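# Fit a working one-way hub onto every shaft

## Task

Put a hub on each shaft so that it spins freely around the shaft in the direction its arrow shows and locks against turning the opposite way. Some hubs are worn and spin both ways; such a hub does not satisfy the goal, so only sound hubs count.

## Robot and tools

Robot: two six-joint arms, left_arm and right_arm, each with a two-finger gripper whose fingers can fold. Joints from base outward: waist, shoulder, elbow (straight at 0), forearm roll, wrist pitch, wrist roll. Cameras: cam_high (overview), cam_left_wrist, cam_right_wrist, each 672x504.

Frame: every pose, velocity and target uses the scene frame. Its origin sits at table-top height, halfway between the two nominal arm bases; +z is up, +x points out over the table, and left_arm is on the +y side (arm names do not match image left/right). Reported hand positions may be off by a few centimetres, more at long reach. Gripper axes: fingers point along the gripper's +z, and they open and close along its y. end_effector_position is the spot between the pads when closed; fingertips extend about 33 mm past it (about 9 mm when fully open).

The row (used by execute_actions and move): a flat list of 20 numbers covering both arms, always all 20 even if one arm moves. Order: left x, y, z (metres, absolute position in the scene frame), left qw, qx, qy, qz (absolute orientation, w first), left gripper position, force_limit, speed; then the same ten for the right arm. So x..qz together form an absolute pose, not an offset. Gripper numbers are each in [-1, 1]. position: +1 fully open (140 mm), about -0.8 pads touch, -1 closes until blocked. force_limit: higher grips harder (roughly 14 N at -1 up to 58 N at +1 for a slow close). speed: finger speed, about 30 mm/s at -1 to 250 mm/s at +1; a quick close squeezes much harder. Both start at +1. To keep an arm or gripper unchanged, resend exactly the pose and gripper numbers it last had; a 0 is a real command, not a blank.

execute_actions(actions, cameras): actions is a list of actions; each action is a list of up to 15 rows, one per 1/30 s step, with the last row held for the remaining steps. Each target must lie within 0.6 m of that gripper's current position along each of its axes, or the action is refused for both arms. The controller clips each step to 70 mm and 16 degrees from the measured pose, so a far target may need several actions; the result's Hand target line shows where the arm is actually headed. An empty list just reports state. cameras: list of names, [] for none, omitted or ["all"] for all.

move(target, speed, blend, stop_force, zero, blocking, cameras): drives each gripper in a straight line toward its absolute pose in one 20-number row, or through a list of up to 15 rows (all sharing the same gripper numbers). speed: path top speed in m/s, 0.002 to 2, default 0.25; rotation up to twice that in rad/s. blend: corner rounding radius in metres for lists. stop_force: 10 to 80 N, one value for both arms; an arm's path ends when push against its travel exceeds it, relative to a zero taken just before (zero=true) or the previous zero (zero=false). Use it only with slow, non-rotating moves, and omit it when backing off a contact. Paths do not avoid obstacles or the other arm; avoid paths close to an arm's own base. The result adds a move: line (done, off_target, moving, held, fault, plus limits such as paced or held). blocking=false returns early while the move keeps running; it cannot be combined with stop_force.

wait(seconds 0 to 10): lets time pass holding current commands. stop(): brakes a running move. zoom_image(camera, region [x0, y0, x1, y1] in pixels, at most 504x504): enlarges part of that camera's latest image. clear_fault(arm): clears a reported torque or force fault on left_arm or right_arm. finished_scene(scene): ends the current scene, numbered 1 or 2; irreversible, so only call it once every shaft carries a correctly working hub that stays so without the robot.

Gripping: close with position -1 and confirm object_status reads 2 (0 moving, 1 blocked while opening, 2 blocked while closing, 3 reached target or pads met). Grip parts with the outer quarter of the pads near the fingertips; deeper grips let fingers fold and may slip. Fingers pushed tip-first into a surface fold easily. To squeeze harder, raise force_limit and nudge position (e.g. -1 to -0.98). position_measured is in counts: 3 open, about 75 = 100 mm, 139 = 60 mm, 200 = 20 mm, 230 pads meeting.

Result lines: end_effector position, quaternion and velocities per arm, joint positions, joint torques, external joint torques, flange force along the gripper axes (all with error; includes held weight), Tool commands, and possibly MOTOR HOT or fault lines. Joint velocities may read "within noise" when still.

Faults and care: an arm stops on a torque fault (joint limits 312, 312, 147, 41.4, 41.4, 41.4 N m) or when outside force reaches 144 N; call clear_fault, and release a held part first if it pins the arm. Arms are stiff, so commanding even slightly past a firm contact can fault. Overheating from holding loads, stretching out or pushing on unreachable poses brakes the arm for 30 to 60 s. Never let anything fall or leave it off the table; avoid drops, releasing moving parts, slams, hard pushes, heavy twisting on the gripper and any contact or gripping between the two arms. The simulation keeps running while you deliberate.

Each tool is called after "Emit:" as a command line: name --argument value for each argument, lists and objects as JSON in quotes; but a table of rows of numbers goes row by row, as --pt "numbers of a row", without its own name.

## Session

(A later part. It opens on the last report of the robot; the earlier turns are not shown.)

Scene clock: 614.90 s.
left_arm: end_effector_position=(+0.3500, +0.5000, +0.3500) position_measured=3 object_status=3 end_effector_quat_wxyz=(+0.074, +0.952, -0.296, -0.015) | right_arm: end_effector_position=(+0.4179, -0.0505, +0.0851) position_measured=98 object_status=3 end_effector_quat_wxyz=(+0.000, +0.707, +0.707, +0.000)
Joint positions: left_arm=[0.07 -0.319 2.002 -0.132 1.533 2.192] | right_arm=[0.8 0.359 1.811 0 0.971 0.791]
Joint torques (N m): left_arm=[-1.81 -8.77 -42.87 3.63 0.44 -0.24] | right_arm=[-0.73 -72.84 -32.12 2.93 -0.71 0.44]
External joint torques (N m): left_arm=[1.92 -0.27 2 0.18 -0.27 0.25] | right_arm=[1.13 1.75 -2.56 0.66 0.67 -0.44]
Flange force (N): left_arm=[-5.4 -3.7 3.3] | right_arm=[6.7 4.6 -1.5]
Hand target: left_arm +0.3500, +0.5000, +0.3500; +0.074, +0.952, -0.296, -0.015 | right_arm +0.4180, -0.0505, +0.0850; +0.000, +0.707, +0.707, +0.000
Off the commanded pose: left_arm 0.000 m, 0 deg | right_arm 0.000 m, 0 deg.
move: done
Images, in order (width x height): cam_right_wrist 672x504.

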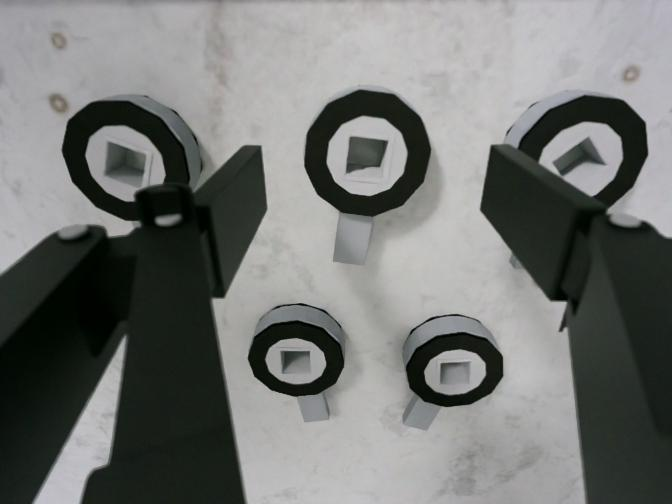

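Emit:
move --pt "0.35 0.50 0.35 0.074 0.952 -0.296 -0.015 1 1 1 0.4182 -0.0508 0.042 0 0.70711 0.70711 0 0.25 -0.1 -1" --pt "0.35 0.50 0.35 0.074 0.952 -0.296 -0.015 1 1 1 0.4182 -0.0508 0.042 0 0.70711 0.70711 0 -1 -0.1 -1" --cameras '["cam_right_wrist"]' --speed 0.1

Emit:
move --pt "0.35 0.50 0.35 0.074 0.952 -0.296 -0.015 1 1 1 0.4182 -0.0508 0.13 0 0.70711 0.70711 0 -1 -0.1 -1" --pt "0.35 0.50 0.35 0.074 0.952 -0.296 -0.015 1 1 1 0.42 0.03 0.13 0 0.6593 0.7518 0 -1 -0.1 -1" --cameras '["cam_right_wrist","cam_high"]'

Emit:
zoom_image --camera "cam_right_wrist" --region '[276, 0, 476, 200]'

Scene clock: 637.63 s.
left_arm: end_effector_position=(+0.3500, +0.5000, +0.3500) position_measured=3 object_status=3 end_effector_quat_wxyz=(+0.074, +0.952, -0.296, -0.015) | right_arm: end_effector_position=(+0.4182, -0.0508, +0.0420) position_measured=138 object_status=0 end_effector_quat_wxyz=(+0.000, +0.707, +0.707, +0.000)
Joint positions: left_arm=[0.07 -0.319 2.002 -0.132 1.533 2.192] | right_arm=[0.8 0.402 1.843 0 0.897 0.79]
Joint torques (N m): left_arm=[-1.28 -9.27 -42.75 3.68 0.46 -0.28] | right_arm=[-2.69 -68.94 -27.74 2.77 -1.14 0.52]
External joint torques (N m): left_arm=[1.38 0.23 1.9 0.13 -0.29 0.29] | right_arm=[3.1 -4.32 -5.08 0.63 1.1 -0.52]
Flange force (N): left_arm=[-3.9 -3.2 3.3] | right_arm=[6.8 1.0 -9.8]
Hand target: left_arm +0.3500, +0.5000, +0.3500; +0.074, +0.952, -0.296, -0.015 | right_arm +0.4182, -0.0508, +0.0420; +0.000, +0.707, +0.707, +0.000
Off the commanded pose: left_arm 0.000 m, 0 deg | right_arm 0.000 m, 0 deg.
move: done
Images, in order (width x height): cam_right_wrist 672x504.

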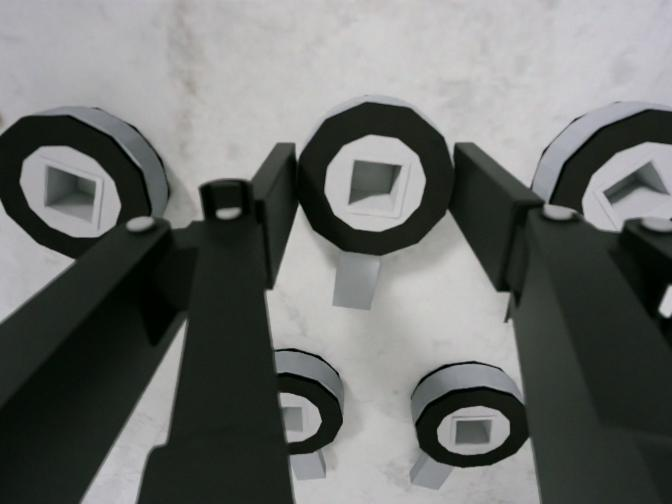

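Scene clock: 638.93 s.
left_arm: end_effector_position=(+0.3500, +0.5000, +0.3500) position_measured=3 object_status=3 end_effector_quat_wxyz=(+0.074, +0.952, -0.296, -0.015) | right_arm: end_effector_position=(+0.4200, +0.0300, +0.1300) position_measured=138 object_status=2 end_effector_quat_wxyz=(+0.000, +0.659, +0.752, +0.000)
Joint positions: left_arm=[0.07 -0.319 2.002 -0.132 1.533 2.192] | right_arm=[0.875 0.41 1.642 0 1.09 0.735]
Joint torques (N m): left_arm=[-1.59 -9.57 -42.89 3.64 0.51 -0.19] | right_arm=[-3.23 -83 -36.41 3.28 -0.28 0.5]
External joint torques (N m): left_arm=[1.72 0.49 2.02 0.18 -0.34 0.2] | right_arm=[3.48 4.48 -0.77 0.57 0.25 -0.5]
Flange force (N): left_arm=[-4.0 -4.0 3.5] | right_arm=[8.8 3.2 2.3]
Hand target: left_arm +0.3500, +0.5000, +0.3500; +0.074, +0.952, -0.296, -0.015 | right_arm +0.4200, +0.0300, +0.1300; +0.000, +0.659, +0.752, +0.000
Off the commanded pose: left_arm 0.000 m, 0 deg | right_arm 0.000 m, 0 deg.
move: done
Images, in order (width x height): cam_high 672x504, cam_right_wrist 672x504.

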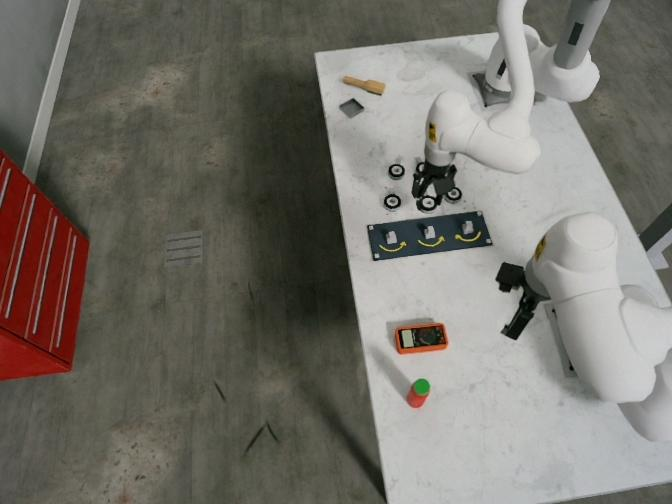

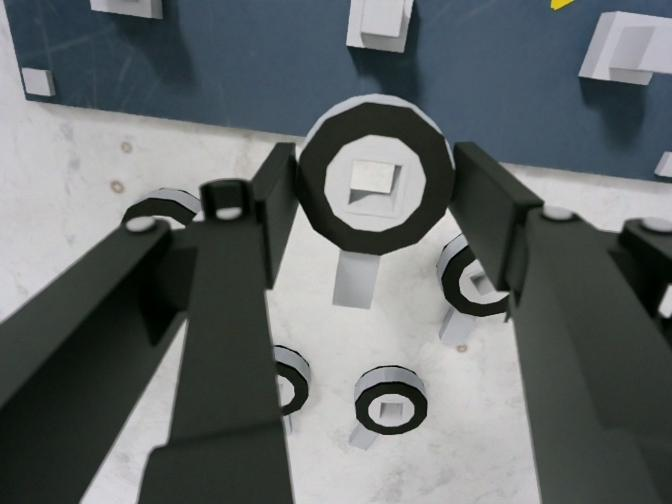

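Scaled by 2.520 from the camera's 672x504 image, which has a finer 960x720 frame.

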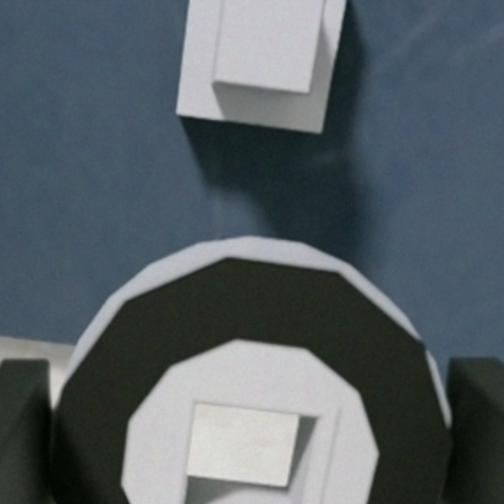

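Emit:
move --pt "0.35 0.50 0.35 0.074 0.952 -0.296 -0.015 1 1 1 0.4188 0.0905 0.13 0 0.6593 0.7518 0 -1 -0.1 -1" --pt "0.35 0.50 0.35 0.074 0.952 -0.296 -0.015 1 1 1 0.4188 0.0905 0.091 0 0.6593 0.7518 0 -1 -0.1 -1" --cameras '[]' --speed '[0.2,0.1]'

Emit:
move --target '[0.35,0.50,0.35,0.074,0.952,-0.296,-0.015,1,1,1,0.4188,0.0905,0.062,0,0.6593,0.7518,0,-1,-0.1,-1]' --cameras '["cam_right_wrist"]' --speed 0.02 --stop_force 15

Emit:
zoom_image --camera "cam_right_wrist" --region '[335, 145, 415, 225]'

Scene clock: 660.50 s.
left_arm: end_effector_position=(+0.3500, +0.5000, +0.3500) position_measured=3 object_status=3 end_effector_quat_wxyz=(+0.074, +0.952, -0.296, -0.015) | right_arm: end_effector_position=(+0.4188, +0.0905, +0.0911) position_measured=138 object_status=2 end_effector_quat_wxyz=(+0.000, +0.659, +0.752, +0.000)
Joint positions: left_arm=[0.07 -0.319 2.002 -0.132 1.533 2.192] | right_arm=[0.926 0.508 1.568 0 1.065 0.785]
Joint torques (N m): left_arm=[-1.98 -9.33 -43.05 3.6 0.47 -0.21] | right_arm=[-2.03 -91.27 -34.83 3.23 -0.72 0.5]
External joint torques (N m): left_arm=[1.99 0.67 2.26 0.2 -0.31 0.21] | right_arm=[2.58 4.15 -1.88 0.58 0.69 -0.51]
Flange force (N): left_arm=[-4.5 -4.8 3.8] | right_arm=[9.8 5.4 0.7]
Hand target: left_arm +0.3500, +0.5000, +0.3500; +0.074, +0.952, -0.296, -0.015 | right_arm +0.4188, +0.0905, +0.0910; +0.000, +0.659, +0.752, +0.000
Off the commanded pose: left_arm 0.000 m, 0 deg | right_arm 0.000 m, 0 deg.
move: done
No camera images: "cameras" was empty.

Scene clock: 661.70 s.
left_arm: end_effector_position=(+0.3500, +0.5000, +0.3500) position_measured=3 object_status=3 end_effector_quat_wxyz=(+0.074, +0.952, -0.296, -0.015) | right_arm: end_effector_position=(+0.4189, +0.0906, +0.0862) position_measured=138 object_status=2 end_effector_quat_wxyz=(+0.000, +0.659, +0.752, +0.000)
Joint positions: left_arm=[0.07 -0.319 2.002 -0.132 1.533 2.192] | right_arm=[0.926 0.512 1.572 0 1.058 0.785]
Joint torques (N m): left_arm=[-1.16 -8.9 -43.14 3.65 0.53 -0.23] | right_arm=[-3.94 -90.8 -36.7 2.64 -1.47 0.46]
External joint torques (N m): left_arm=[1.26 -0.15 2.29 0.16 -0.37 0.23] | right_arm=[4.08 3.77 0.14 1.14 1.43 -0.46]
Flange force (N): left_arm=[-4.4 -2.2 4.2] | right_arm=[7.8 1.0 0.9]
Hand target: left_arm +0.3500, +0.5000, +0.3500; +0.074, +0.952, -0.296, -0.015 | right_arm +0.4189, +0.0906, +0.0863; +0.000, +0.659, +0.752, +0.000
Off the commanded pose: left_arm 0.000 m, 0 deg | right_arm 0.024 m, 0 deg.
move: contact (right_arm)
Images, in order (width x height): cam_right_wrist 672x504.

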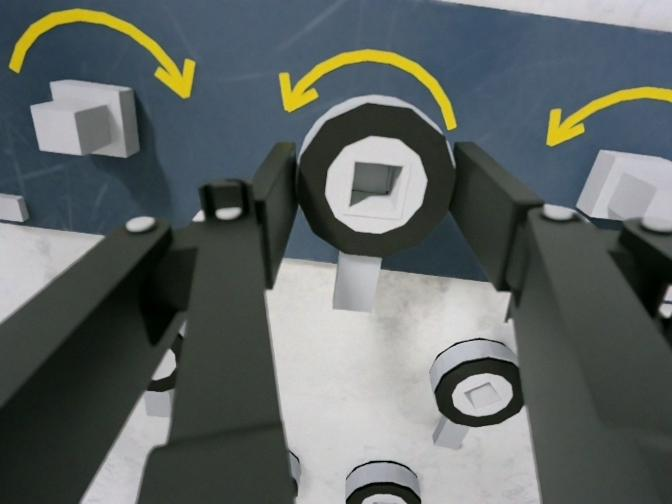

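Scaled by 6.300 from the camera's 672x504 image, which has a finer 960x720 frame.

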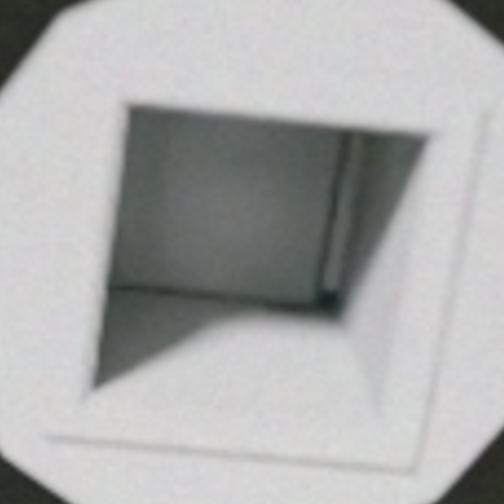

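Emit:
move --pt "0.35 0.50 0.35 0.074 0.952 -0.296 -0.015 1 1 1 0.4183 0.0908 0.0885 0 0.6593 0.7518 0 -1 -0.1 -1" --cameras '[]' --speed 0.05

Emit:
move --target '[0.35,0.50,0.35,0.074,0.952,-0.296,-0.015,1,1,1,0.4183,0.0908,0.062,0,0.6593,0.7518,0,-1,-0.1,-1]' --cameras '["cam_right_wrist"]' --speed 0.02 --stop_force 15

Emit:
zoom_image --camera "cam_right_wrist" --region '[335, 145, 415, 225]'

Scene clock: 675.00 s.
left_arm: end_effector_position=(+0.3500, +0.5000, +0.3500) position_measured=3 object_status=3 end_effector_quat_wxyz=(+0.074, +0.952, -0.296, -0.015) | right_arm: end_effector_position=(+0.4183, +0.0908, +0.0885) position_measured=138 object_status=2 end_effector_quat_wxyz=(+0.000, +0.659, +0.752, +0.000)
Joint positions: left_arm=[0.07 -0.319 2.002 -0.132 1.533 2.192] | right_arm=[0.926 0.51 1.57 0 1.061 0.786]
Joint torques (N m): left_arm=[-1.63 -9.07 -42.64 3.68 0.49 -0.29] | right_arm=[-2.9 -91.18 -35.68 3.22 -0.6 0.47]
External joint torques (N m): left_arm=[1.64 0.4 1.83 0.13 -0.33 0.3] | right_arm=[3 4.24 -0.91 0.56 0.56 -0.47]
Flange force (N): left_arm=[-4.0 -4.1 3.2] | right_arm=[8.6 3.5 1.8]
Hand target: left_arm +0.3500, +0.5000, +0.3500; +0.074, +0.952, -0.296, -0.015 | right_arm +0.4183, +0.0908, +0.0885; +0.000, +0.659, +0.752, +0.000
Off the commanded pose: left_arm 0.000 m, 0 deg | right_arm 0.000 m, 0 deg.
move: done
No camera images: "cameras" was empty.

Scene clock: 677.13 s.
left_arm: end_effector_position=(+0.3500, +0.5000, +0.3500) position_measured=3 object_status=3 end_effector_quat_wxyz=(+0.074, +0.952, -0.296, -0.015) | right_arm: end_effector_position=(+0.4183, +0.0908, +0.0620) position_measured=138 object_status=2 end_effector_quat_wxyz=(+0.000, +0.659, +0.752, +0.000)
Joint positions: left_arm=[0.07 -0.319 2.002 -0.132 1.533 2.192] | right_arm=[0.926 0.532 1.59 0 1.02 0.786]
Joint torques (N m): left_arm=[-1.7 -9.99 -42.74 3.72 0.5 -0.24] | right_arm=[-19.91 -87.99 -44.02 -2.92 -7.98 0.52]
External joint torques (N m): left_arm=[1.77 1.45 1.91 0.1 -0.35 0.24] | right_arm=[20.16 -0.06 8.25 6.63 7.94 -0.52]
Flange force (N): left_arm=[-2.7 -5.4 3.4] | right_arm=[8.9 -25.5 -6.5]
Hand target: left_arm +0.3500, +0.5000, +0.3500; +0.074, +0.952, -0.296, -0.015 | right_arm +0.4183, +0.0908, +0.0620; +0.000, +0.659, +0.752, +0.000
Off the commanded pose: left_arm 0.000 m, 0 deg | right_arm 0.000 m, 0 deg.
move: done
Images, in order (width x height): cam_right_wrist 672x504.

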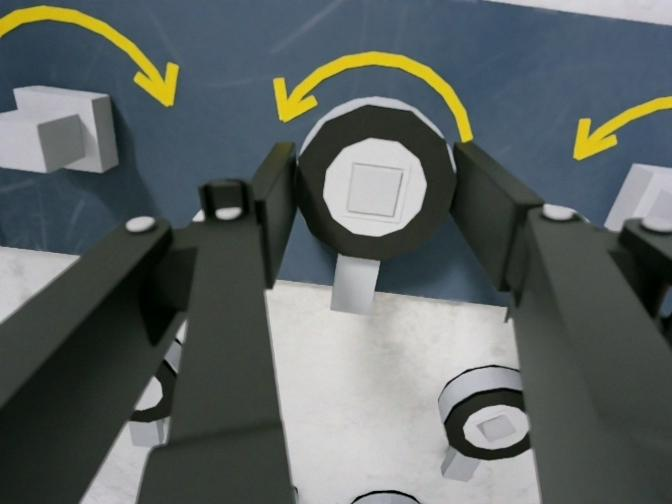

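Scaled by 6.300 from the camera's 672x504 image, which has a finer 960x720 frame.

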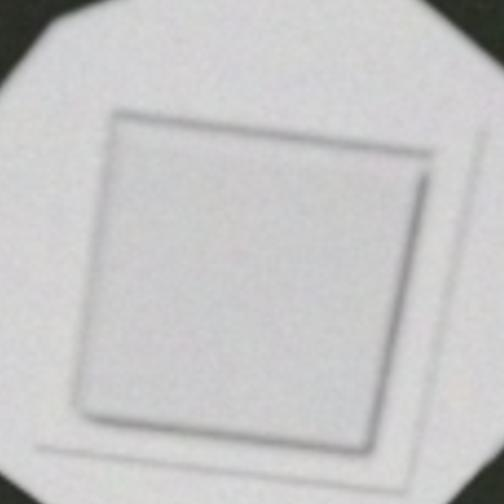

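Emit:
move --pt "0.35 0.50 0.35 0.074 0.952 -0.296 -0.015 1 1 1 0.4178 0.0907 0.0622 0 0.6593 0.7518 0 -1 -0.1 -1" --pt "0.35 0.50 0.35 0.074 0.952 -0.296 -0.015 1 1 1 0.4178 0.0907 0.0622 0 0.5556 0.8315 0 -1 -0.1 -1" --cameras '["cam_right_wrist"]' --speed 0.1

Emit:
zoom_image --camera "cam_right_wrist" --region '[276, 80, 476, 330]'

Scene clock: 688.27 s.
left_arm: end_effector_position=(+0.3500, +0.5000, +0.3500) position_measured=3 object_status=3 end_effector_quat_wxyz=(+0.074, +0.952, -0.296, -0.015) | right_arm: end_effector_position=(+0.4177, +0.0908, +0.0622) position_measured=138 object_status=2 end_effector_quat_wxyz=(+0.000, +0.556, +0.831, +0.000)
Joint positions: left_arm=[0.07 -0.319 2.002 -0.132 1.533 2.192] | right_arm=[0.927 0.531 1.59 0 1.02 0.525]
Joint torques (N m): left_arm=[-1.2 -8.95 -42.92 3.67 0.44 -0.16] | right_arm=[-13.02 -96.54 -46.58 -0.56 -6.65 0.61]
External joint torques (N m): left_arm=[1.35 -0.32 2.02 0.15 -0.28 0.16] | right_arm=[13.29 8.63 10.88 4.26 6.61 -0.61]
Flange force (N): left_arm=[-4.5 -2.2 3.5] | right_arm=[10.1 -13.9 4.7]
Hand target: left_arm +0.3500, +0.5000, +0.3500; +0.074, +0.952, -0.296, -0.015 | right_arm +0.4178, +0.0907, +0.0622; +0.000, +0.556, +0.831, +0.000
Off the commanded pose: left_arm 0.000 m, 0 deg | right_arm 0.000 m, 0 deg.
move: done
Images, in order (width x height): cam_right_wrist 672x504.

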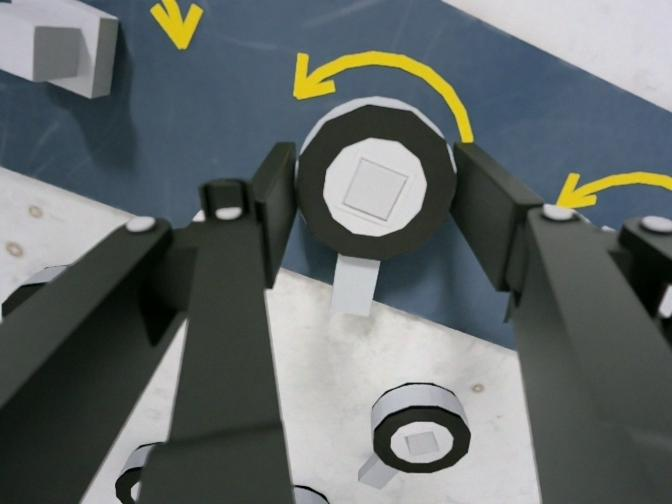

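Scaled by 2.016 from the camera's 672x504 image, which has a finer 960x720 frame.

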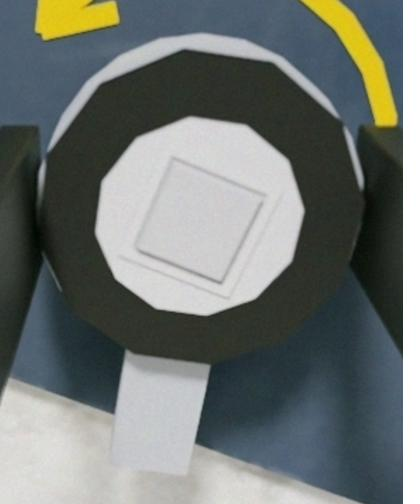

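Emit:
move --target '[0.35,0.50,0.35,0.074,0.952,-0.296,-0.015,1,1,1,0.4178,0.0907,0.0622,0,0.6252,0.7804,0,-1,-0.1,-1]' --speed 0.1 --cameras '["cam_right_wrist"]'

Scene clock: 721.23 s.
left_arm: end_effector_position=(+0.3500, +0.5000, +0.3500) position_measured=3 object_status=3 end_effector_quat_wxyz=(+0.074, +0.952, -0.296, -0.015) | right_arm: end_effector_position=(+0.4179, +0.0906, +0.0622) position_measured=138 object_status=2 end_effector_quat_wxyz=(+0.000, +0.625, +0.780, +0.000)
Joint positions: left_arm=[0.07 -0.319 2.002 -0.132 1.533 2.192] | right_arm=[0.927 0.531 1.59 0 1.02 0.697]
Joint torques (N m): left_arm=[-1.53 -9.4 -42.62 3.74 0.49 -0.25] | right_arm=[-9.71 -92.48 -48.42 0.97 -9.19 0.88]
External joint torques (N m): left_arm=[1.67 0.13 1.74 0.07 -0.32 0.25] | right_arm=[10.23 4.45 12.69 2.73 9.15 -0.88]
Flange force (N): left_arm=[-4.2 -3.8 3.0] | right_arm=[-0.8 -18.3 -1.5]
Hand target: left_arm +0.3500, +0.5000, +0.3500; +0.074, +0.952, -0.296, -0.015 | right_arm +0.4178, +0.0907, +0.0622; +0.000, +0.625, +0.780, +0.000
Off the commanded pose: left_arm 0.000 m, 0 deg | right_arm 0.000 m, 0 deg.
move: done
Images, in order (width x height): cam_right_wrist 672x504.

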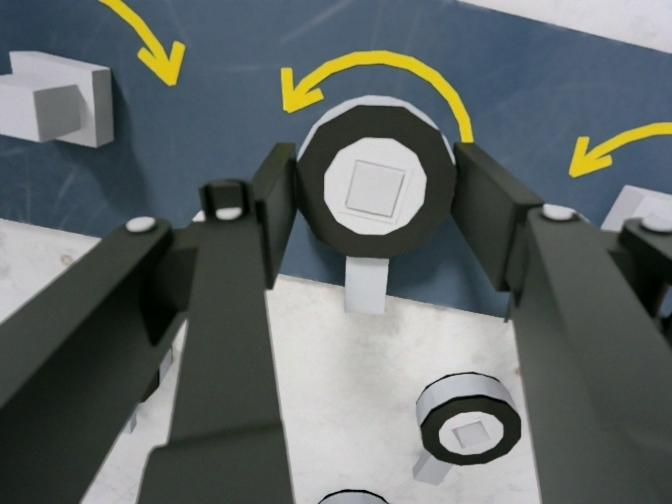

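Emit:
move --target '[0.35,0.50,0.35,0.074,0.952,-0.296,-0.015,1,1,1,0.4178,0.0907,0.0622,0,0.70711,0.70711,0,-1,-0.1,-1]' --speed 0.1 --cameras '["cam_right_wrist"]'

Scene clock: 729.47 s.
left_arm: end_effector_position=(+0.3500, +0.5000, +0.3500) position_measured=3 object_status=3 end_effector_quat_wxyz=(+0.074, +0.952, -0.296, -0.015) | right_arm: end_effector_position=(+0.4179, +0.0907, +0.0622) position_measured=138 object_status=2 end_effector_quat_wxyz=(+0.000, +0.707, +0.707, +0.000)
Joint positions: left_arm=[0.07 -0.319 2.002 -0.132 1.533 2.192] | right_arm=[0.927 0.531 1.59 0 1.02 0.917]
Joint torques (N m): left_arm=[-1.58 -8.84 -42.89 3.74 0.44 -0.27] | right_arm=[-10.55 -90.93 -40.71 0.72 -4.9 0.83]
External joint torques (N m): left_arm=[1.66 0 2.06 0.07 -0.28 0.28] | right_arm=[10.6 3.01 4.95 2.97 4.85 -0.83]
Flange force (N): left_arm=[-4.7 -3.5 3.5] | right_arm=[5.2 -11.4 -1.5]
Hand target: left_arm +0.3500, +0.5000, +0.3500; +0.074, +0.952, -0.296, -0.015 | right_arm +0.4178, +0.0907, +0.0622; +0.000, +0.707, +0.707, +0.000
Off the commanded pose: left_arm 0.000 m, 0 deg | right_arm 0.000 m, 0 deg.
move: done
Images, in order (width x height): cam_right_wrist 672x504.

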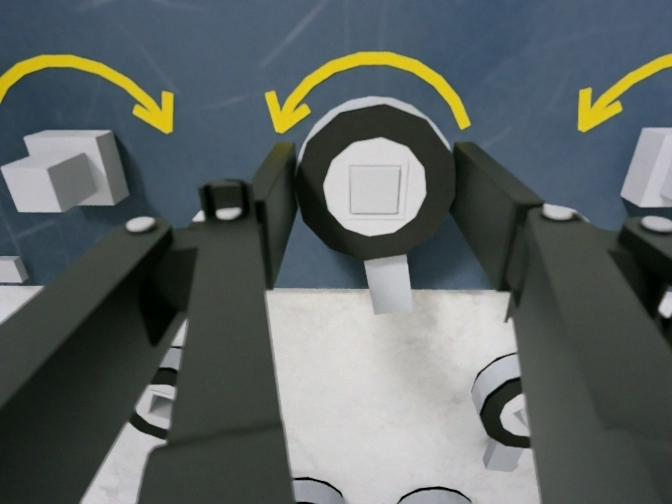

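Emit:
move --pt "0.35 0.50 0.35 0.074 0.952 -0.296 -0.015 1 1 1 0.4179 0.0907 0.0622 0 0.70711 0.70711 0 0.25 -0.1 -0.5" --pt "0.35 0.50 0.35 0.074 0.952 -0.296 -0.015 1 1 1 0.4179 0.0907 0.13 0 0.70711 0.70711 0 0.25 -0.1 -0.5" --pt "0.35 0.50 0.35 0.074 0.952 -0.296 -0.015 1 1 1 0.522 -0.0515 0.085 0 0.70711 0.70711 0 0.25 -0.1 -0.5" --speed '[0.1,0.1,0.2]' --cameras '["cam_right_wrist"]'

Emit:
zoom_image --camera "cam_right_wrist" --region '[276, 100, 476, 250]'

Scene clock: 743.40 s.
left_arm: end_effector_position=(+0.3500, +0.5000, +0.3500) position_measured=3 object_status=3 end_effector_quat_wxyz=(+0.074, +0.952, -0.296, -0.015) | right_arm: end_effector_position=(+0.5219, -0.0514, +0.0850) position_measured=98 object_status=3 end_effector_quat_wxyz=(+0.000, +0.707, +0.707, +0.000)
Joint positions: left_arm=[0.07 -0.319 2.002 -0.132 1.533 2.192] | right_arm=[0.701 0.459 1.659 0 1.024 0.692]
Joint torques (N m): left_arm=[-1.79 -9.06 -42.89 3.63 0.49 -0.28] | right_arm=[-4.72 -83.68 -33.27 3.31 -0.47 0.61]
External joint torques (N m): left_arm=[1.96 -0.09 2 0.19 -0.32 0.28] | right_arm=[5.21 2.02 -2.54 0.4 0.43 -0.61]
Flange force (N): left_arm=[-5.3 -4.1 3.3] | right_arm=[10.5 2.5 -0.9]
Hand target: left_arm +0.3500, +0.5000, +0.3500; +0.074, +0.952, -0.296, -0.015 | right_arm +0.5220, -0.0515, +0.0850; +0.000, +0.707, +0.707, +0.000
Off the commanded pose: left_arm 0.000 m, 0 deg | right_arm 0.000 m, 0 deg.
move: done
Images, in order (width x height): cam_right_wrist 672x504.

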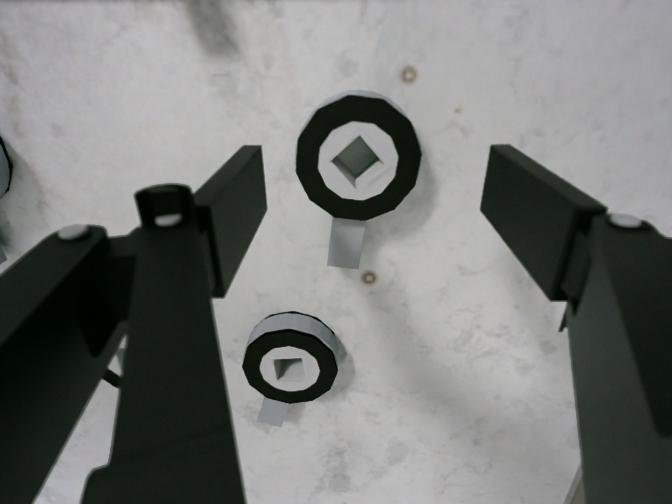

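Scaled by 2.520 from the camera's 672x504 image, which has a finer 960x720 frame.

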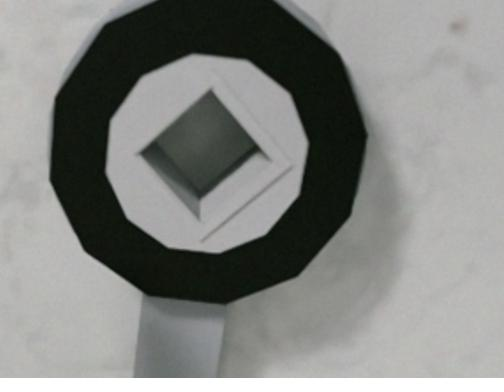

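Emit:
move --pt "0.35 0.50 0.35 0.074 0.952 -0.296 -0.015 1 1 1 0.5177 -0.0535 0.085 0 0.70711 0.70711 0 0.25 -0.1 -1" --pt "0.35 0.50 0.35 0.074 0.952 -0.296 -0.015 1 1 1 0.5177 -0.0535 0.042 0 0.70711 0.70711 0 0.25 -0.1 -1" --pt "0.35 0.50 0.35 0.074 0.952 -0.296 -0.015 1 1 1 0.5177 -0.0535 0.042 0 0.70711 0.70711 0 -1 -0.1 -1" --pt "0.35 0.50 0.35 0.074 0.952 -0.296 -0.015 1 1 1 0.5177 -0.0535 0.13 0 0.70711 0.70711 0 -1 -0.1 -1" --pt "0.35 0.50 0.35 0.074 0.952 -0.296 -0.015 1 1 1 0.549 0.0908 0.13 0 0.37461 0.92718 0 -1 -0.1 -1" --speed '[0.15,0.08,0.05,0.12,0.2]' --cameras '["cam_right_wrist"]'

Emit:
zoom_image --camera "cam_right_wrist" --region '[276, 90, 476, 240]'

Scene clock: 788.20 s.
left_arm: end_effector_position=(+0.3500, +0.5000, +0.3500) position_measured=3 object_status=3 end_effector_quat_wxyz=(+0.074, +0.952, -0.296, -0.015) | right_arm: end_effector_position=(+0.5490, +0.0908, +0.1300) position_measured=138 object_status=2 end_effector_quat_wxyz=(+0.000, +0.375, +0.927, +0.000)
Joint positions: left_arm=[0.07 -0.319 2.002 -0.132 1.533 2.192] | right_arm=[0.807 0.601 1.338 0 1.203 -0.005]
Joint torques (N m): left_arm=[-1.4 -9.3 -42.74 3.68 0.56 -0.32] | right_arm=[-2.65 -103.54 -37.34 3.47 -0.43 0.33]
External joint torques (N m): left_arm=[1.51 0.12 1.86 0.13 -0.39 0.32] | right_arm=[2.85 6.06 -1.7 0.59 0.42 -0.33]
Flange force (N): left_arm=[-4.2 -3.5 3.4] | right_arm=[3.4 14.2 1.4]
Hand target: left_arm +0.3500, +0.5000, +0.3500; +0.074, +0.952, -0.296, -0.015 | right_arm +0.5490, +0.0908, +0.1300; +0.000, +0.375, +0.927, +0.000
Off the commanded pose: left_arm 0.000 m, 0 deg | right_arm 0.000 m, 0 deg.
move: done
Images, in order (width x height): cam_right_wrist 672x504.

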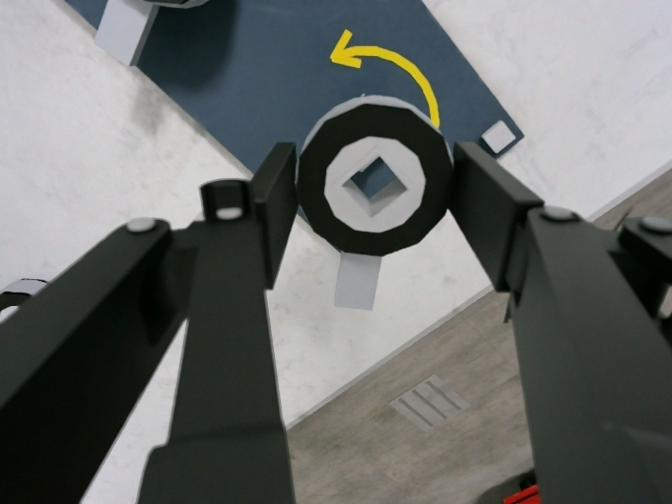

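Scaled by 2.520 from the camera's 672x504 image, which has a finer 960x720 frame.

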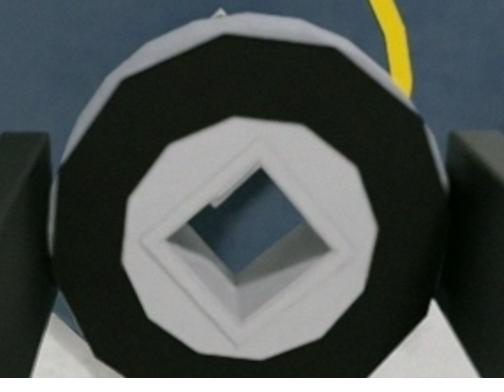

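Emit:
move --pt "0.35 0.50 0.35 0.074 0.952 -0.296 -0.015 1 1 1 0.5483 0.0914 0.13 0 0.36325 0.93169 0 -1 -0.1 -1" --pt "0.35 0.50 0.35 0.074 0.952 -0.296 -0.015 1 1 1 0.5483 0.0914 0.091 0 0.36325 0.93169 0 -1 -0.1 -1" --speed 0.1 --cameras '["cam_right_wrist"]'

Emit:
zoom_image --camera "cam_right_wrist" --region '[326, 140, 426, 240]'

Scene clock: 818.17 s.
left_arm: end_effector_position=(+0.3500, +0.5000, +0.3500) position_measured=3 object_status=3 end_effector_quat_wxyz=(+0.074, +0.952, -0.296, -0.015) | right_arm: end_effector_position=(+0.5483, +0.0914, +0.0911) position_measured=138 object_status=2 end_effector_quat_wxyz=(+0.000, +0.363, +0.932, +0.000)
Joint positions: left_arm=[0.07 -0.319 2.002 -0.132 1.533 2.192] | right_arm=[0.809 0.626 1.371 0 1.144 -0.028]
Joint torques (N m): left_arm=[-1.79 -9.57 -42.72 3.59 0.49 -0.27] | right_arm=[-2.68 -102.32 -35.86 3.39 -0.33 0.52]
External joint torques (N m): left_arm=[1.87 0.67 1.92 0.22 -0.32 0.28] | right_arm=[2.99 3.52 -2.31 0.58 0.32 -0.52]
Flange force (N): left_arm=[-4.0 -4.8 3.3] | right_arm=[3.0 11.6 0.1]
Hand target: left_arm +0.3500, +0.5000, +0.3500; +0.074, +0.952, -0.296, -0.015 | right_arm +0.5483, +0.0914, +0.0910; +0.000, +0.363, +0.932, +0.000
Off the commanded pose: left_arm 0.000 m, 0 deg | right_arm 0.000 m, 0 deg.
move: done
Images, in order (width x height): cam_right_wrist 672x504.

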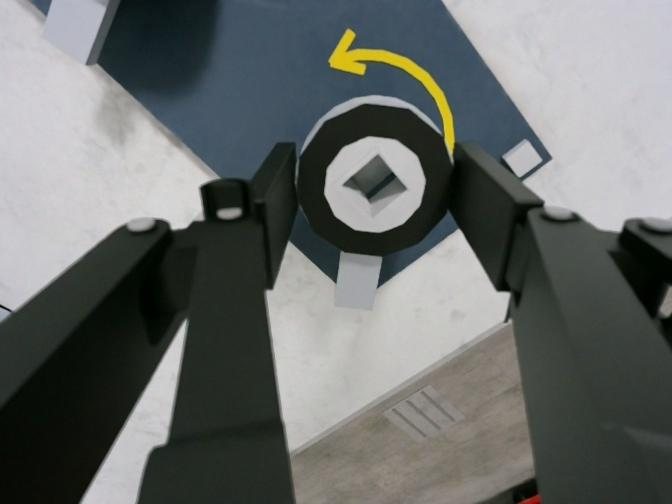

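Scaled by 5.040 from the camera's 672x504 image, which has a finer 960x720 frame.

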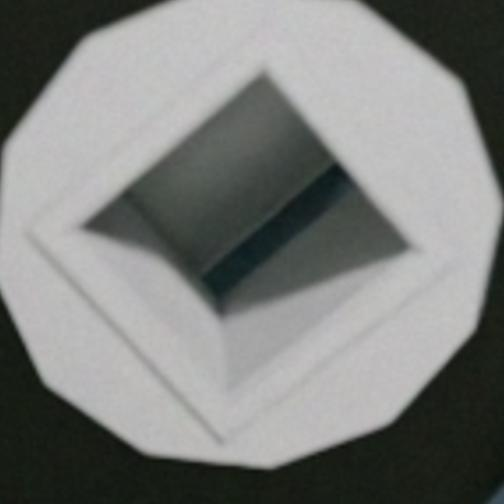

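Emit:
move --target '[0.35,0.50,0.35,0.074,0.952,-0.296,-0.015,1,1,1,0.5472,0.0902,0.091,0,0.36325,0.93169,0,-1,-0.1,-1]' --speed 0.1 --cameras '["cam_right_wrist"]'

Emit:
zoom_image --camera "cam_right_wrist" --region '[326, 140, 426, 240]'

Scene clock: 841.70 s.
left_arm: end_effector_position=(+0.3500, +0.5000, +0.3500) position_measured=3 object_status=3 end_effector_quat_wxyz=(+0.074, +0.952, -0.296, -0.015) | right_arm: end_effector_position=(+0.5472, +0.0902, +0.0910) position_measured=138 object_status=2 end_effector_quat_wxyz=(+0.000, +0.363, +0.932, +0.000)
Joint positions: left_arm=[0.07 -0.319 2.002 -0.132 1.533 2.192] | right_arm=[0.809 0.624 1.375 0 1.142 -0.028]
Joint torques (N m): left_arm=[-1.49 -8.72 -42.85 3.75 0.43 -0.32] | right_arm=[-2.7 -102.79 -37.31 3.37 -0.5 0.5]
External joint torques (N m): left_arm=[1.46 0.23 2.09 0.05 -0.28 0.33] | right_arm=[3.37 4.31 -0.78 0.6 0.5 -0.5]
Flange force (N): left_arm=[-4.2 -3.4 3.6] | right_arm=[3.4 9.1 1.6]
Hand target: left_arm +0.3500, +0.5000, +0.3500; +0.074, +0.952, -0.296, -0.015 | right_arm +0.5472, +0.0902, +0.0910; +0.000, +0.363, +0.932, +0.000
Off the commanded pose: left_arm 0.000 m, 0 deg | right_arm 0.000 m, 0 deg.
move: done
Images, in order (width x height): cam_right_wrist 672x504.

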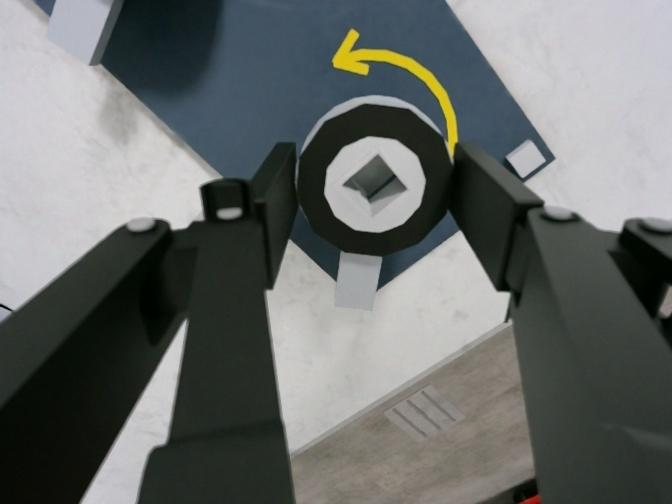

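Scaled by 5.040 from the camera's 672x504 image, which has a finer 960x720 frame.

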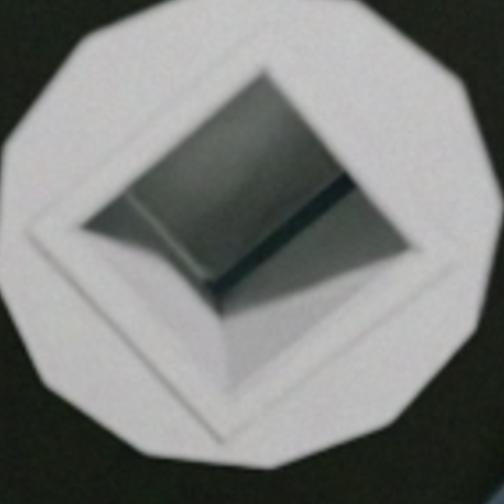

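Emit:
move --target '[0.35,0.50,0.35,0.074,0.952,-0.296,-0.015,1,1,1,0.5471,0.0898,0.091,0,0.36325,0.93169,0,-1,-0.1,-1]' --speed 0.1 --cameras '[]'

Emit:
move --target '[0.35,0.50,0.35,0.074,0.952,-0.296,-0.015,1,1,1,0.5471,0.0898,0.062,0,0.36325,0.93169,0,-1,-0.1,-1]' --speed 0.02 --stop_force 15 --cameras '["cam_right_wrist"]'

Scene clock: 850.87 s.
left_arm: end_effector_position=(+0.3500, +0.5000, +0.3500) position_measured=3 object_status=3 end_effector_quat_wxyz=(+0.074, +0.952, -0.296, -0.015) | right_arm: end_effector_position=(+0.5471, +0.0898, +0.0910) position_measured=138 object_status=2 end_effector_quat_wxyz=(+0.000, +0.363, +0.932, +0.000)
Joint positions: left_arm=[0.07 -0.319 2.002 -0.132 1.533 2.192] | right_arm=[0.808 0.623 1.376 0 1.142 -0.028]
Joint torques (N m): left_arm=[-1.59 -9.57 -42.82 3.66 0.5 -0.28] | right_arm=[-2.82 -103.01 -37.18 3.33 -0.38 0.47]
External joint torques (N m): left_arm=[1.66 0.77 2.01 0.15 -0.34 0.28] | right_arm=[3.41 4.64 -0.92 0.64 0.37 -0.47]
Flange force (N): left_arm=[-3.6 -4.4 3.5] | right_arm=[3.5 9.8 1.9]
Hand target: left_arm +0.3500, +0.5000, +0.3500; +0.074, +0.952, -0.296, -0.015 | right_arm +0.5471, +0.0898, +0.0910; +0.000, +0.363, +0.932, +0.000
Off the commanded pose: left_arm 0.000 m, 0 deg | right_arm 0.000 m, 0 deg.
move: done
No camera images: "cameras" was empty.

Scene clock: 852.83 s.
left_arm: end_effector_position=(+0.3500, +0.5000, +0.3500) position_measured=3 object_status=3 end_effector_quat_wxyz=(+0.074, +0.952, -0.296, -0.015) | right_arm: end_effector_position=(+0.5471, +0.0898, +0.0639) position_measured=138 object_status=2 end_effector_quat_wxyz=(+0.000, +0.363, +0.932, +0.000)
Joint positions: left_arm=[0.07 -0.319 2.002 -0.132 1.533 2.192] | right_arm=[0.808 0.643 1.397 0 1.102 -0.028]
Joint torques (N m): left_arm=[-1.58 -8.88 -42.65 3.76 0.52 -0.3] | right_arm=[-5.91 -94.69 -34.96 2.24 -2.96 0.46]
External joint torques (N m): left_arm=[1.64 0.08 1.84 0.05 -0.35 0.3] | right_arm=[6.22 -4.54 -2.37 1.64 2.96 -0.46]
Flange force (N): left_arm=[-4.4 -3.7 3.2] | right_arm=[6.7 2.8 -9.4]
Hand target: left_arm +0.3500, +0.5000, +0.3500; +0.074, +0.952, -0.296, -0.015 | right_arm +0.5471, +0.0898, +0.0639; +0.000, +0.363, +0.932, +0.000
Off the commanded pose: left_arm 0.000 m, 0 deg | right_arm 0.002 m, 0 deg.
move: contact (right_arm)
Images, in order (width x height): cam_right_wrist 672x504.

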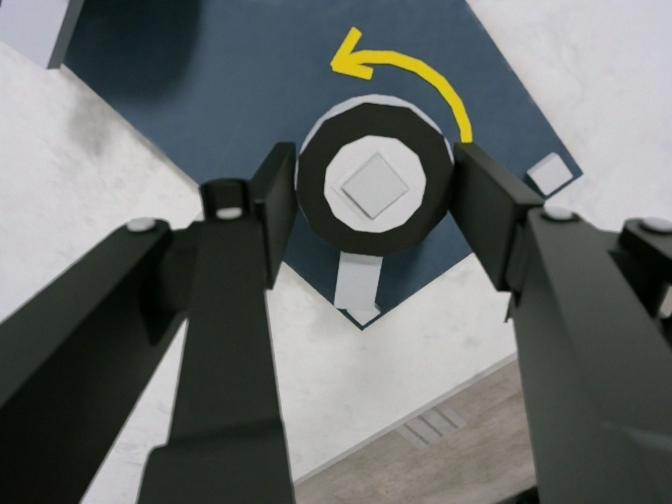

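Emit:
move --target '[0.35,0.50,0.35,0.074,0.952,-0.296,-0.015,1,1,1,0.5471,0.0898,0.0622,0,0.36325,0.93169,0,-1,-0.1,-1]' --speed 0.02 --cameras '[]'

Emit:
zoom_image --camera "cam_right_wrist" --region '[276, 90, 476, 340]'

Scene clock: 863.80 s.
left_arm: end_effector_position=(+0.3500, +0.5000, +0.3500) position_measured=3 object_status=3 end_effector_quat_wxyz=(+0.074, +0.952, -0.296, -0.015) | right_arm: end_effector_position=(+0.5471, +0.0898, +0.0622) position_measured=138 object_status=2 end_effector_quat_wxyz=(+0.000, +0.363, +0.932, +0.000)
Joint positions: left_arm=[0.07 -0.319 2.002 -0.132 1.533 2.192] | right_arm=[0.808 0.644 1.398 0 1.1 -0.028]
Joint torques (N m): left_arm=[-1.14 -9.43 -42.79 3.7 0.47 -0.3] | right_arm=[-2.62 -87.83 -31.34 3.35 -3.61 0.55]
External joint torques (N m): left_arm=[1.21 0.52 1.88 0.12 -0.31 0.3] | right_arm=[3.04 -11.57 -6 0.53 3.6 -0.55]
Flange force (N): left_arm=[-3.2 -3.2 3.4] | right_arm=[2.9 2.4 -18.1]
Hand target: left_arm +0.3500, +0.5000, +0.3500; +0.074, +0.952, -0.296, -0.015 | right_arm +0.5471, +0.0898, +0.0622; +0.000, +0.363, +0.932, +0.000
Off the commanded pose: left_arm 0.000 m, 0 deg | right_arm 0.000 m, 0 deg.
move: done
No camera images: "cameras" was empty.

Scaled by 2.016 from the camera's 672x504 image, which has a finer 960x720 frame.

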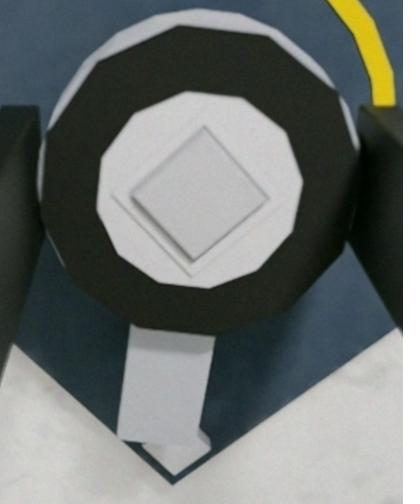

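Emit:
move --target '[0.35,0.50,0.35,0.074,0.952,-0.296,-0.015,1,1,1,0.5471,0.0898,0.0626,0,0.23853,0.97113,0,-1,-0.1,-1]' --speed 0.1 --cameras '["cam_right_wrist"]'

Emit:
zoom_image --camera "cam_right_wrist" --region '[276, 90, 476, 340]'

Scene clock: 873.90 s.
left_arm: end_effector_position=(+0.3500, +0.5000, +0.3500) position_measured=3 object_status=3 end_effector_quat_wxyz=(+0.074, +0.952, -0.296, -0.015) | right_arm: end_effector_position=(+0.5470, +0.0899, +0.0626) position_measured=138 object_status=2 end_effector_quat_wxyz=(+0.000, +0.239, +0.971, +0.000)
Joint positions: left_arm=[0.07 -0.319 2.002 -0.132 1.533 2.192] | right_arm=[0.808 0.644 1.398 0 1.1 -0.29]
Joint torques (N m): left_arm=[-1.5 -9.28 -42.86 3.64 0.47 -0.23] | right_arm=[-4.61 -101.59 -39.05 2.37 -3.19 0.77]
External joint torques (N m): left_arm=[1.61 0.28 2.01 0.17 -0.31 0.23] | right_arm=[4.99 2.23 1.69 1.52 3.19 -0.77]
Flange force (N): left_arm=[-4.2 -3.6 3.5] | right_arm=[4.0 3.7 -1.8]
Hand target: left_arm +0.3500, +0.5000, +0.3500; +0.074, +0.952, -0.296, -0.015 | right_arm +0.5471, +0.0898, +0.0626; +0.000, +0.239, +0.971, +0.000
Off the commanded pose: left_arm 0.000 m, 0 deg | right_arm 0.000 m, 0 deg.
move: done
Images, in order (width x height): cam_right_wrist 672x504.

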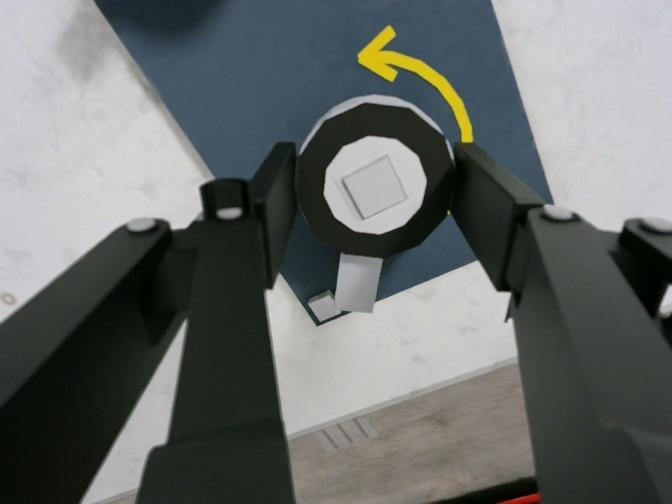

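Scaled by 2.016 from the camera's 672x504 image, which has a finer 960x720 frame.

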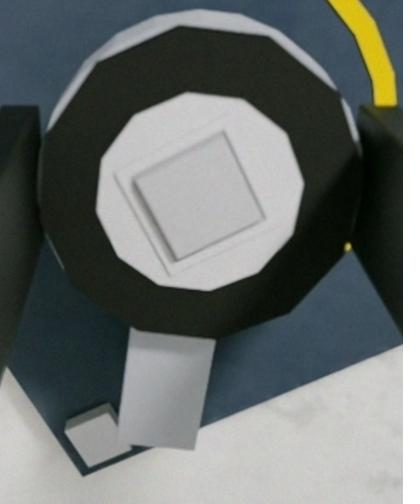

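Emit:
move --target '[0.35,0.50,0.35,0.074,0.952,-0.296,-0.015,1,1,1,0.5471,0.0898,0.0626,0,0.33381,0.94264,0,-1,-0.1,-1]' --speed 0.1 --cameras '["cam_right_wrist"]'

Emit:
zoom_image --camera "cam_right_wrist" --region '[276, 90, 476, 340]'

Scene clock: 883.67 s.
left_arm: end_effector_position=(+0.3500, +0.5000, +0.3500) position_measured=3 object_status=3 end_effector_quat_wxyz=(+0.074, +0.952, -0.296, -0.015) | right_arm: end_effector_position=(+0.5471, +0.0898, +0.0626) position_measured=138 object_status=2 end_effector_quat_wxyz=(+0.000, +0.334, +0.943, +0.000)
Joint positions: left_arm=[0.07 -0.319 2.002 -0.132 1.533 2.192] | right_arm=[0.808 0.643 1.398 0 1.1 -0.091]
Joint torques (N m): left_arm=[-1.63 -8.78 -42.62 3.77 0.56 -0.32] | right_arm=[-7.36 -103.05 -37.41 1.66 -1.54 0.68]
External joint torques (N m): left_arm=[1.72 -0.27 1.72 0.05 -0.39 0.32] | right_arm=[7.63 3.78 0.08 2.22 1.54 -0.68]
Flange force (N): left_arm=[-4.9 -3.6 3.0] | right_arm=[7.6 7.7 0.6]
Hand target: left_arm +0.3500, +0.5000, +0.3500; +0.074, +0.952, -0.296, -0.015 | right_arm +0.5471, +0.0898, +0.0626; +0.000, +0.334, +0.943, +0.000
Off the commanded pose: left_arm 0.000 m, 0 deg | right_arm 0.000 m, 0 deg.
move: done
Images, in order (width x height): cam_right_wrist 672x504.

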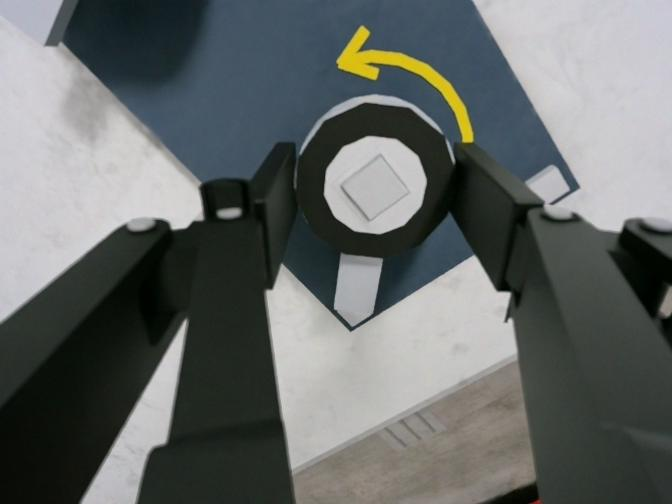

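Scaled by 2.016 from the camera's 672x504 image, which has a finer 960x720 frame.

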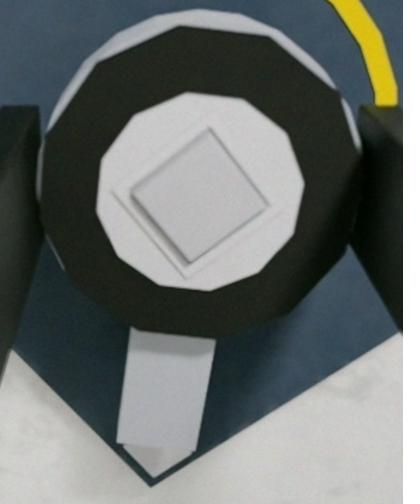

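Emit:
move --target '[0.35,0.50,0.35,0.074,0.952,-0.296,-0.015,1,1,1,0.5471,0.0898,0.0626,0,0.44620,0.89493,0,-1,-0.1,-1]' --speed 0.1 --cameras '["cam_right_wrist"]'

Emit:
zoom_image --camera "cam_right_wrist" --region '[276, 90, 476, 340]'

Scene clock: 890.93 s.
left_arm: end_effector_position=(+0.3500, +0.5000, +0.3500) position_measured=3 object_status=3 end_effector_quat_wxyz=(+0.074, +0.952, -0.296, -0.015) | right_arm: end_effector_position=(+0.5471, +0.0898, +0.0626) position_measured=138 object_status=2 end_effector_quat_wxyz=(+0.000, +0.446, +0.895, +0.000)
Joint positions: left_arm=[0.07 -0.319 2.002 -0.132 1.533 2.192] | right_arm=[0.808 0.643 1.398 0 1.1 0.153]
Joint torques (N m): left_arm=[-1.01 -9.34 -43.05 3.67 0.49 -0.28] | right_arm=[-6.71 -103.92 -36.39 1.85 -0.26 0.85]
External joint torques (N m): left_arm=[1.13 0.22 2.17 0.15 -0.32 0.29] | right_arm=[7.17 4.65 -0.91 2.03 0.24 -0.85]
Flange force (N): left_arm=[-3.7 -2.5 3.9] | right_arm=[9.0 8.1 2.5]
Hand target: left_arm +0.3500, +0.5000, +0.3500; +0.074, +0.952, -0.296, -0.015 | right_arm +0.5471, +0.0898, +0.0626; +0.000, +0.446, +0.895, +0.000
Off the commanded pose: left_arm 0.000 m, 0 deg | right_arm 0.000 m, 0 deg.
move: done
Images, in order (width x height): cam_right_wrist 672x504.

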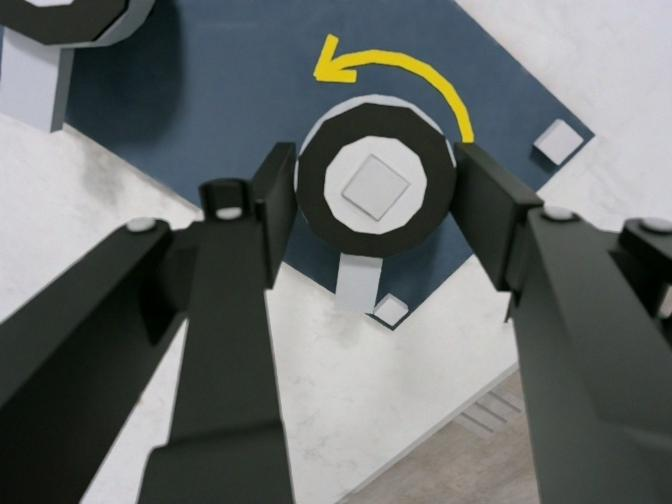

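Scaled by 2.016 from the camera's 672x504 image, which has a finer 960x720 frame.

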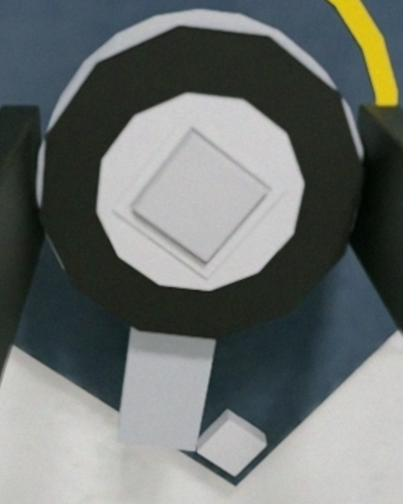

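Emit:
move --target '[0.35,0.50,0.35,0.074,0.952,-0.296,-0.015,1,1,1,0.5471,0.0898,0.0626,0,0.58779,0.80902,0,-1,-0.1,-1]' --speed 0.1 --cameras '["cam_right_wrist"]'

Emit:
zoom_image --camera "cam_right_wrist" --region '[276, 90, 476, 340]'

Scene clock: 904.57 s.
left_arm: end_effector_position=(+0.3500, +0.5000, +0.3500) position_measured=3 object_status=3 end_effector_quat_wxyz=(+0.074, +0.952, -0.296, -0.015) | right_arm: end_effector_position=(+0.5472, +0.0898, +0.0626) position_measured=138 object_status=2 end_effector_quat_wxyz=(+0.000, +0.588, +0.809, +0.000)
Joint positions: left_arm=[0.07 -0.319 2.002 -0.132 1.533 2.192] | right_arm=[0.808 0.643 1.398 0 1.1 0.485]
Joint torques (N m): left_arm=[-1.69 -9.87 -42.42 3.72 0.52 -0.27] | right_arm=[-5.96 -104.32 -32.9 2.03 1.98 0.29]
External joint torques (N m): left_arm=[1.89 0.41 1.42 0.11 -0.35 0.28] | right_arm=[6.63 4.88 -4.49 1.87 -2.01 -0.29]
Flange force (N): left_arm=[-3.9 -4.8 2.4] | right_arm=[14.6 10.8 3.3]
Hand target: left_arm +0.3500, +0.5000, +0.3500; +0.074, +0.952, -0.296, -0.015 | right_arm +0.5471, +0.0898, +0.0626; +0.000, +0.588, +0.809, +0.000
Off the commanded pose: left_arm 0.000 m, 0 deg | right_arm 0.000 m, 0 deg.
move: done
Images, in order (width x height): cam_right_wrist 672x504.

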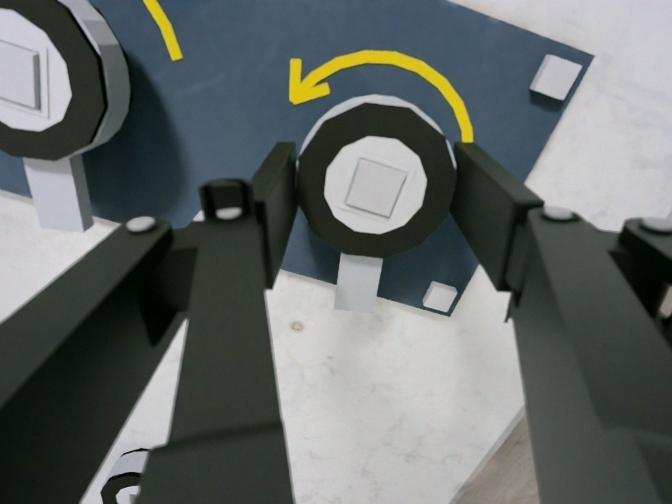

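Scaled by 2.016 from the camera's 672x504 image, which has a finer 960x720 frame.

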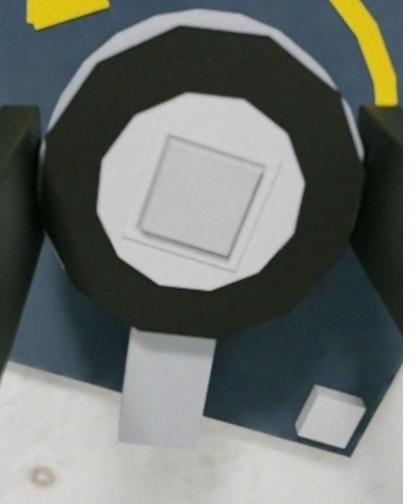

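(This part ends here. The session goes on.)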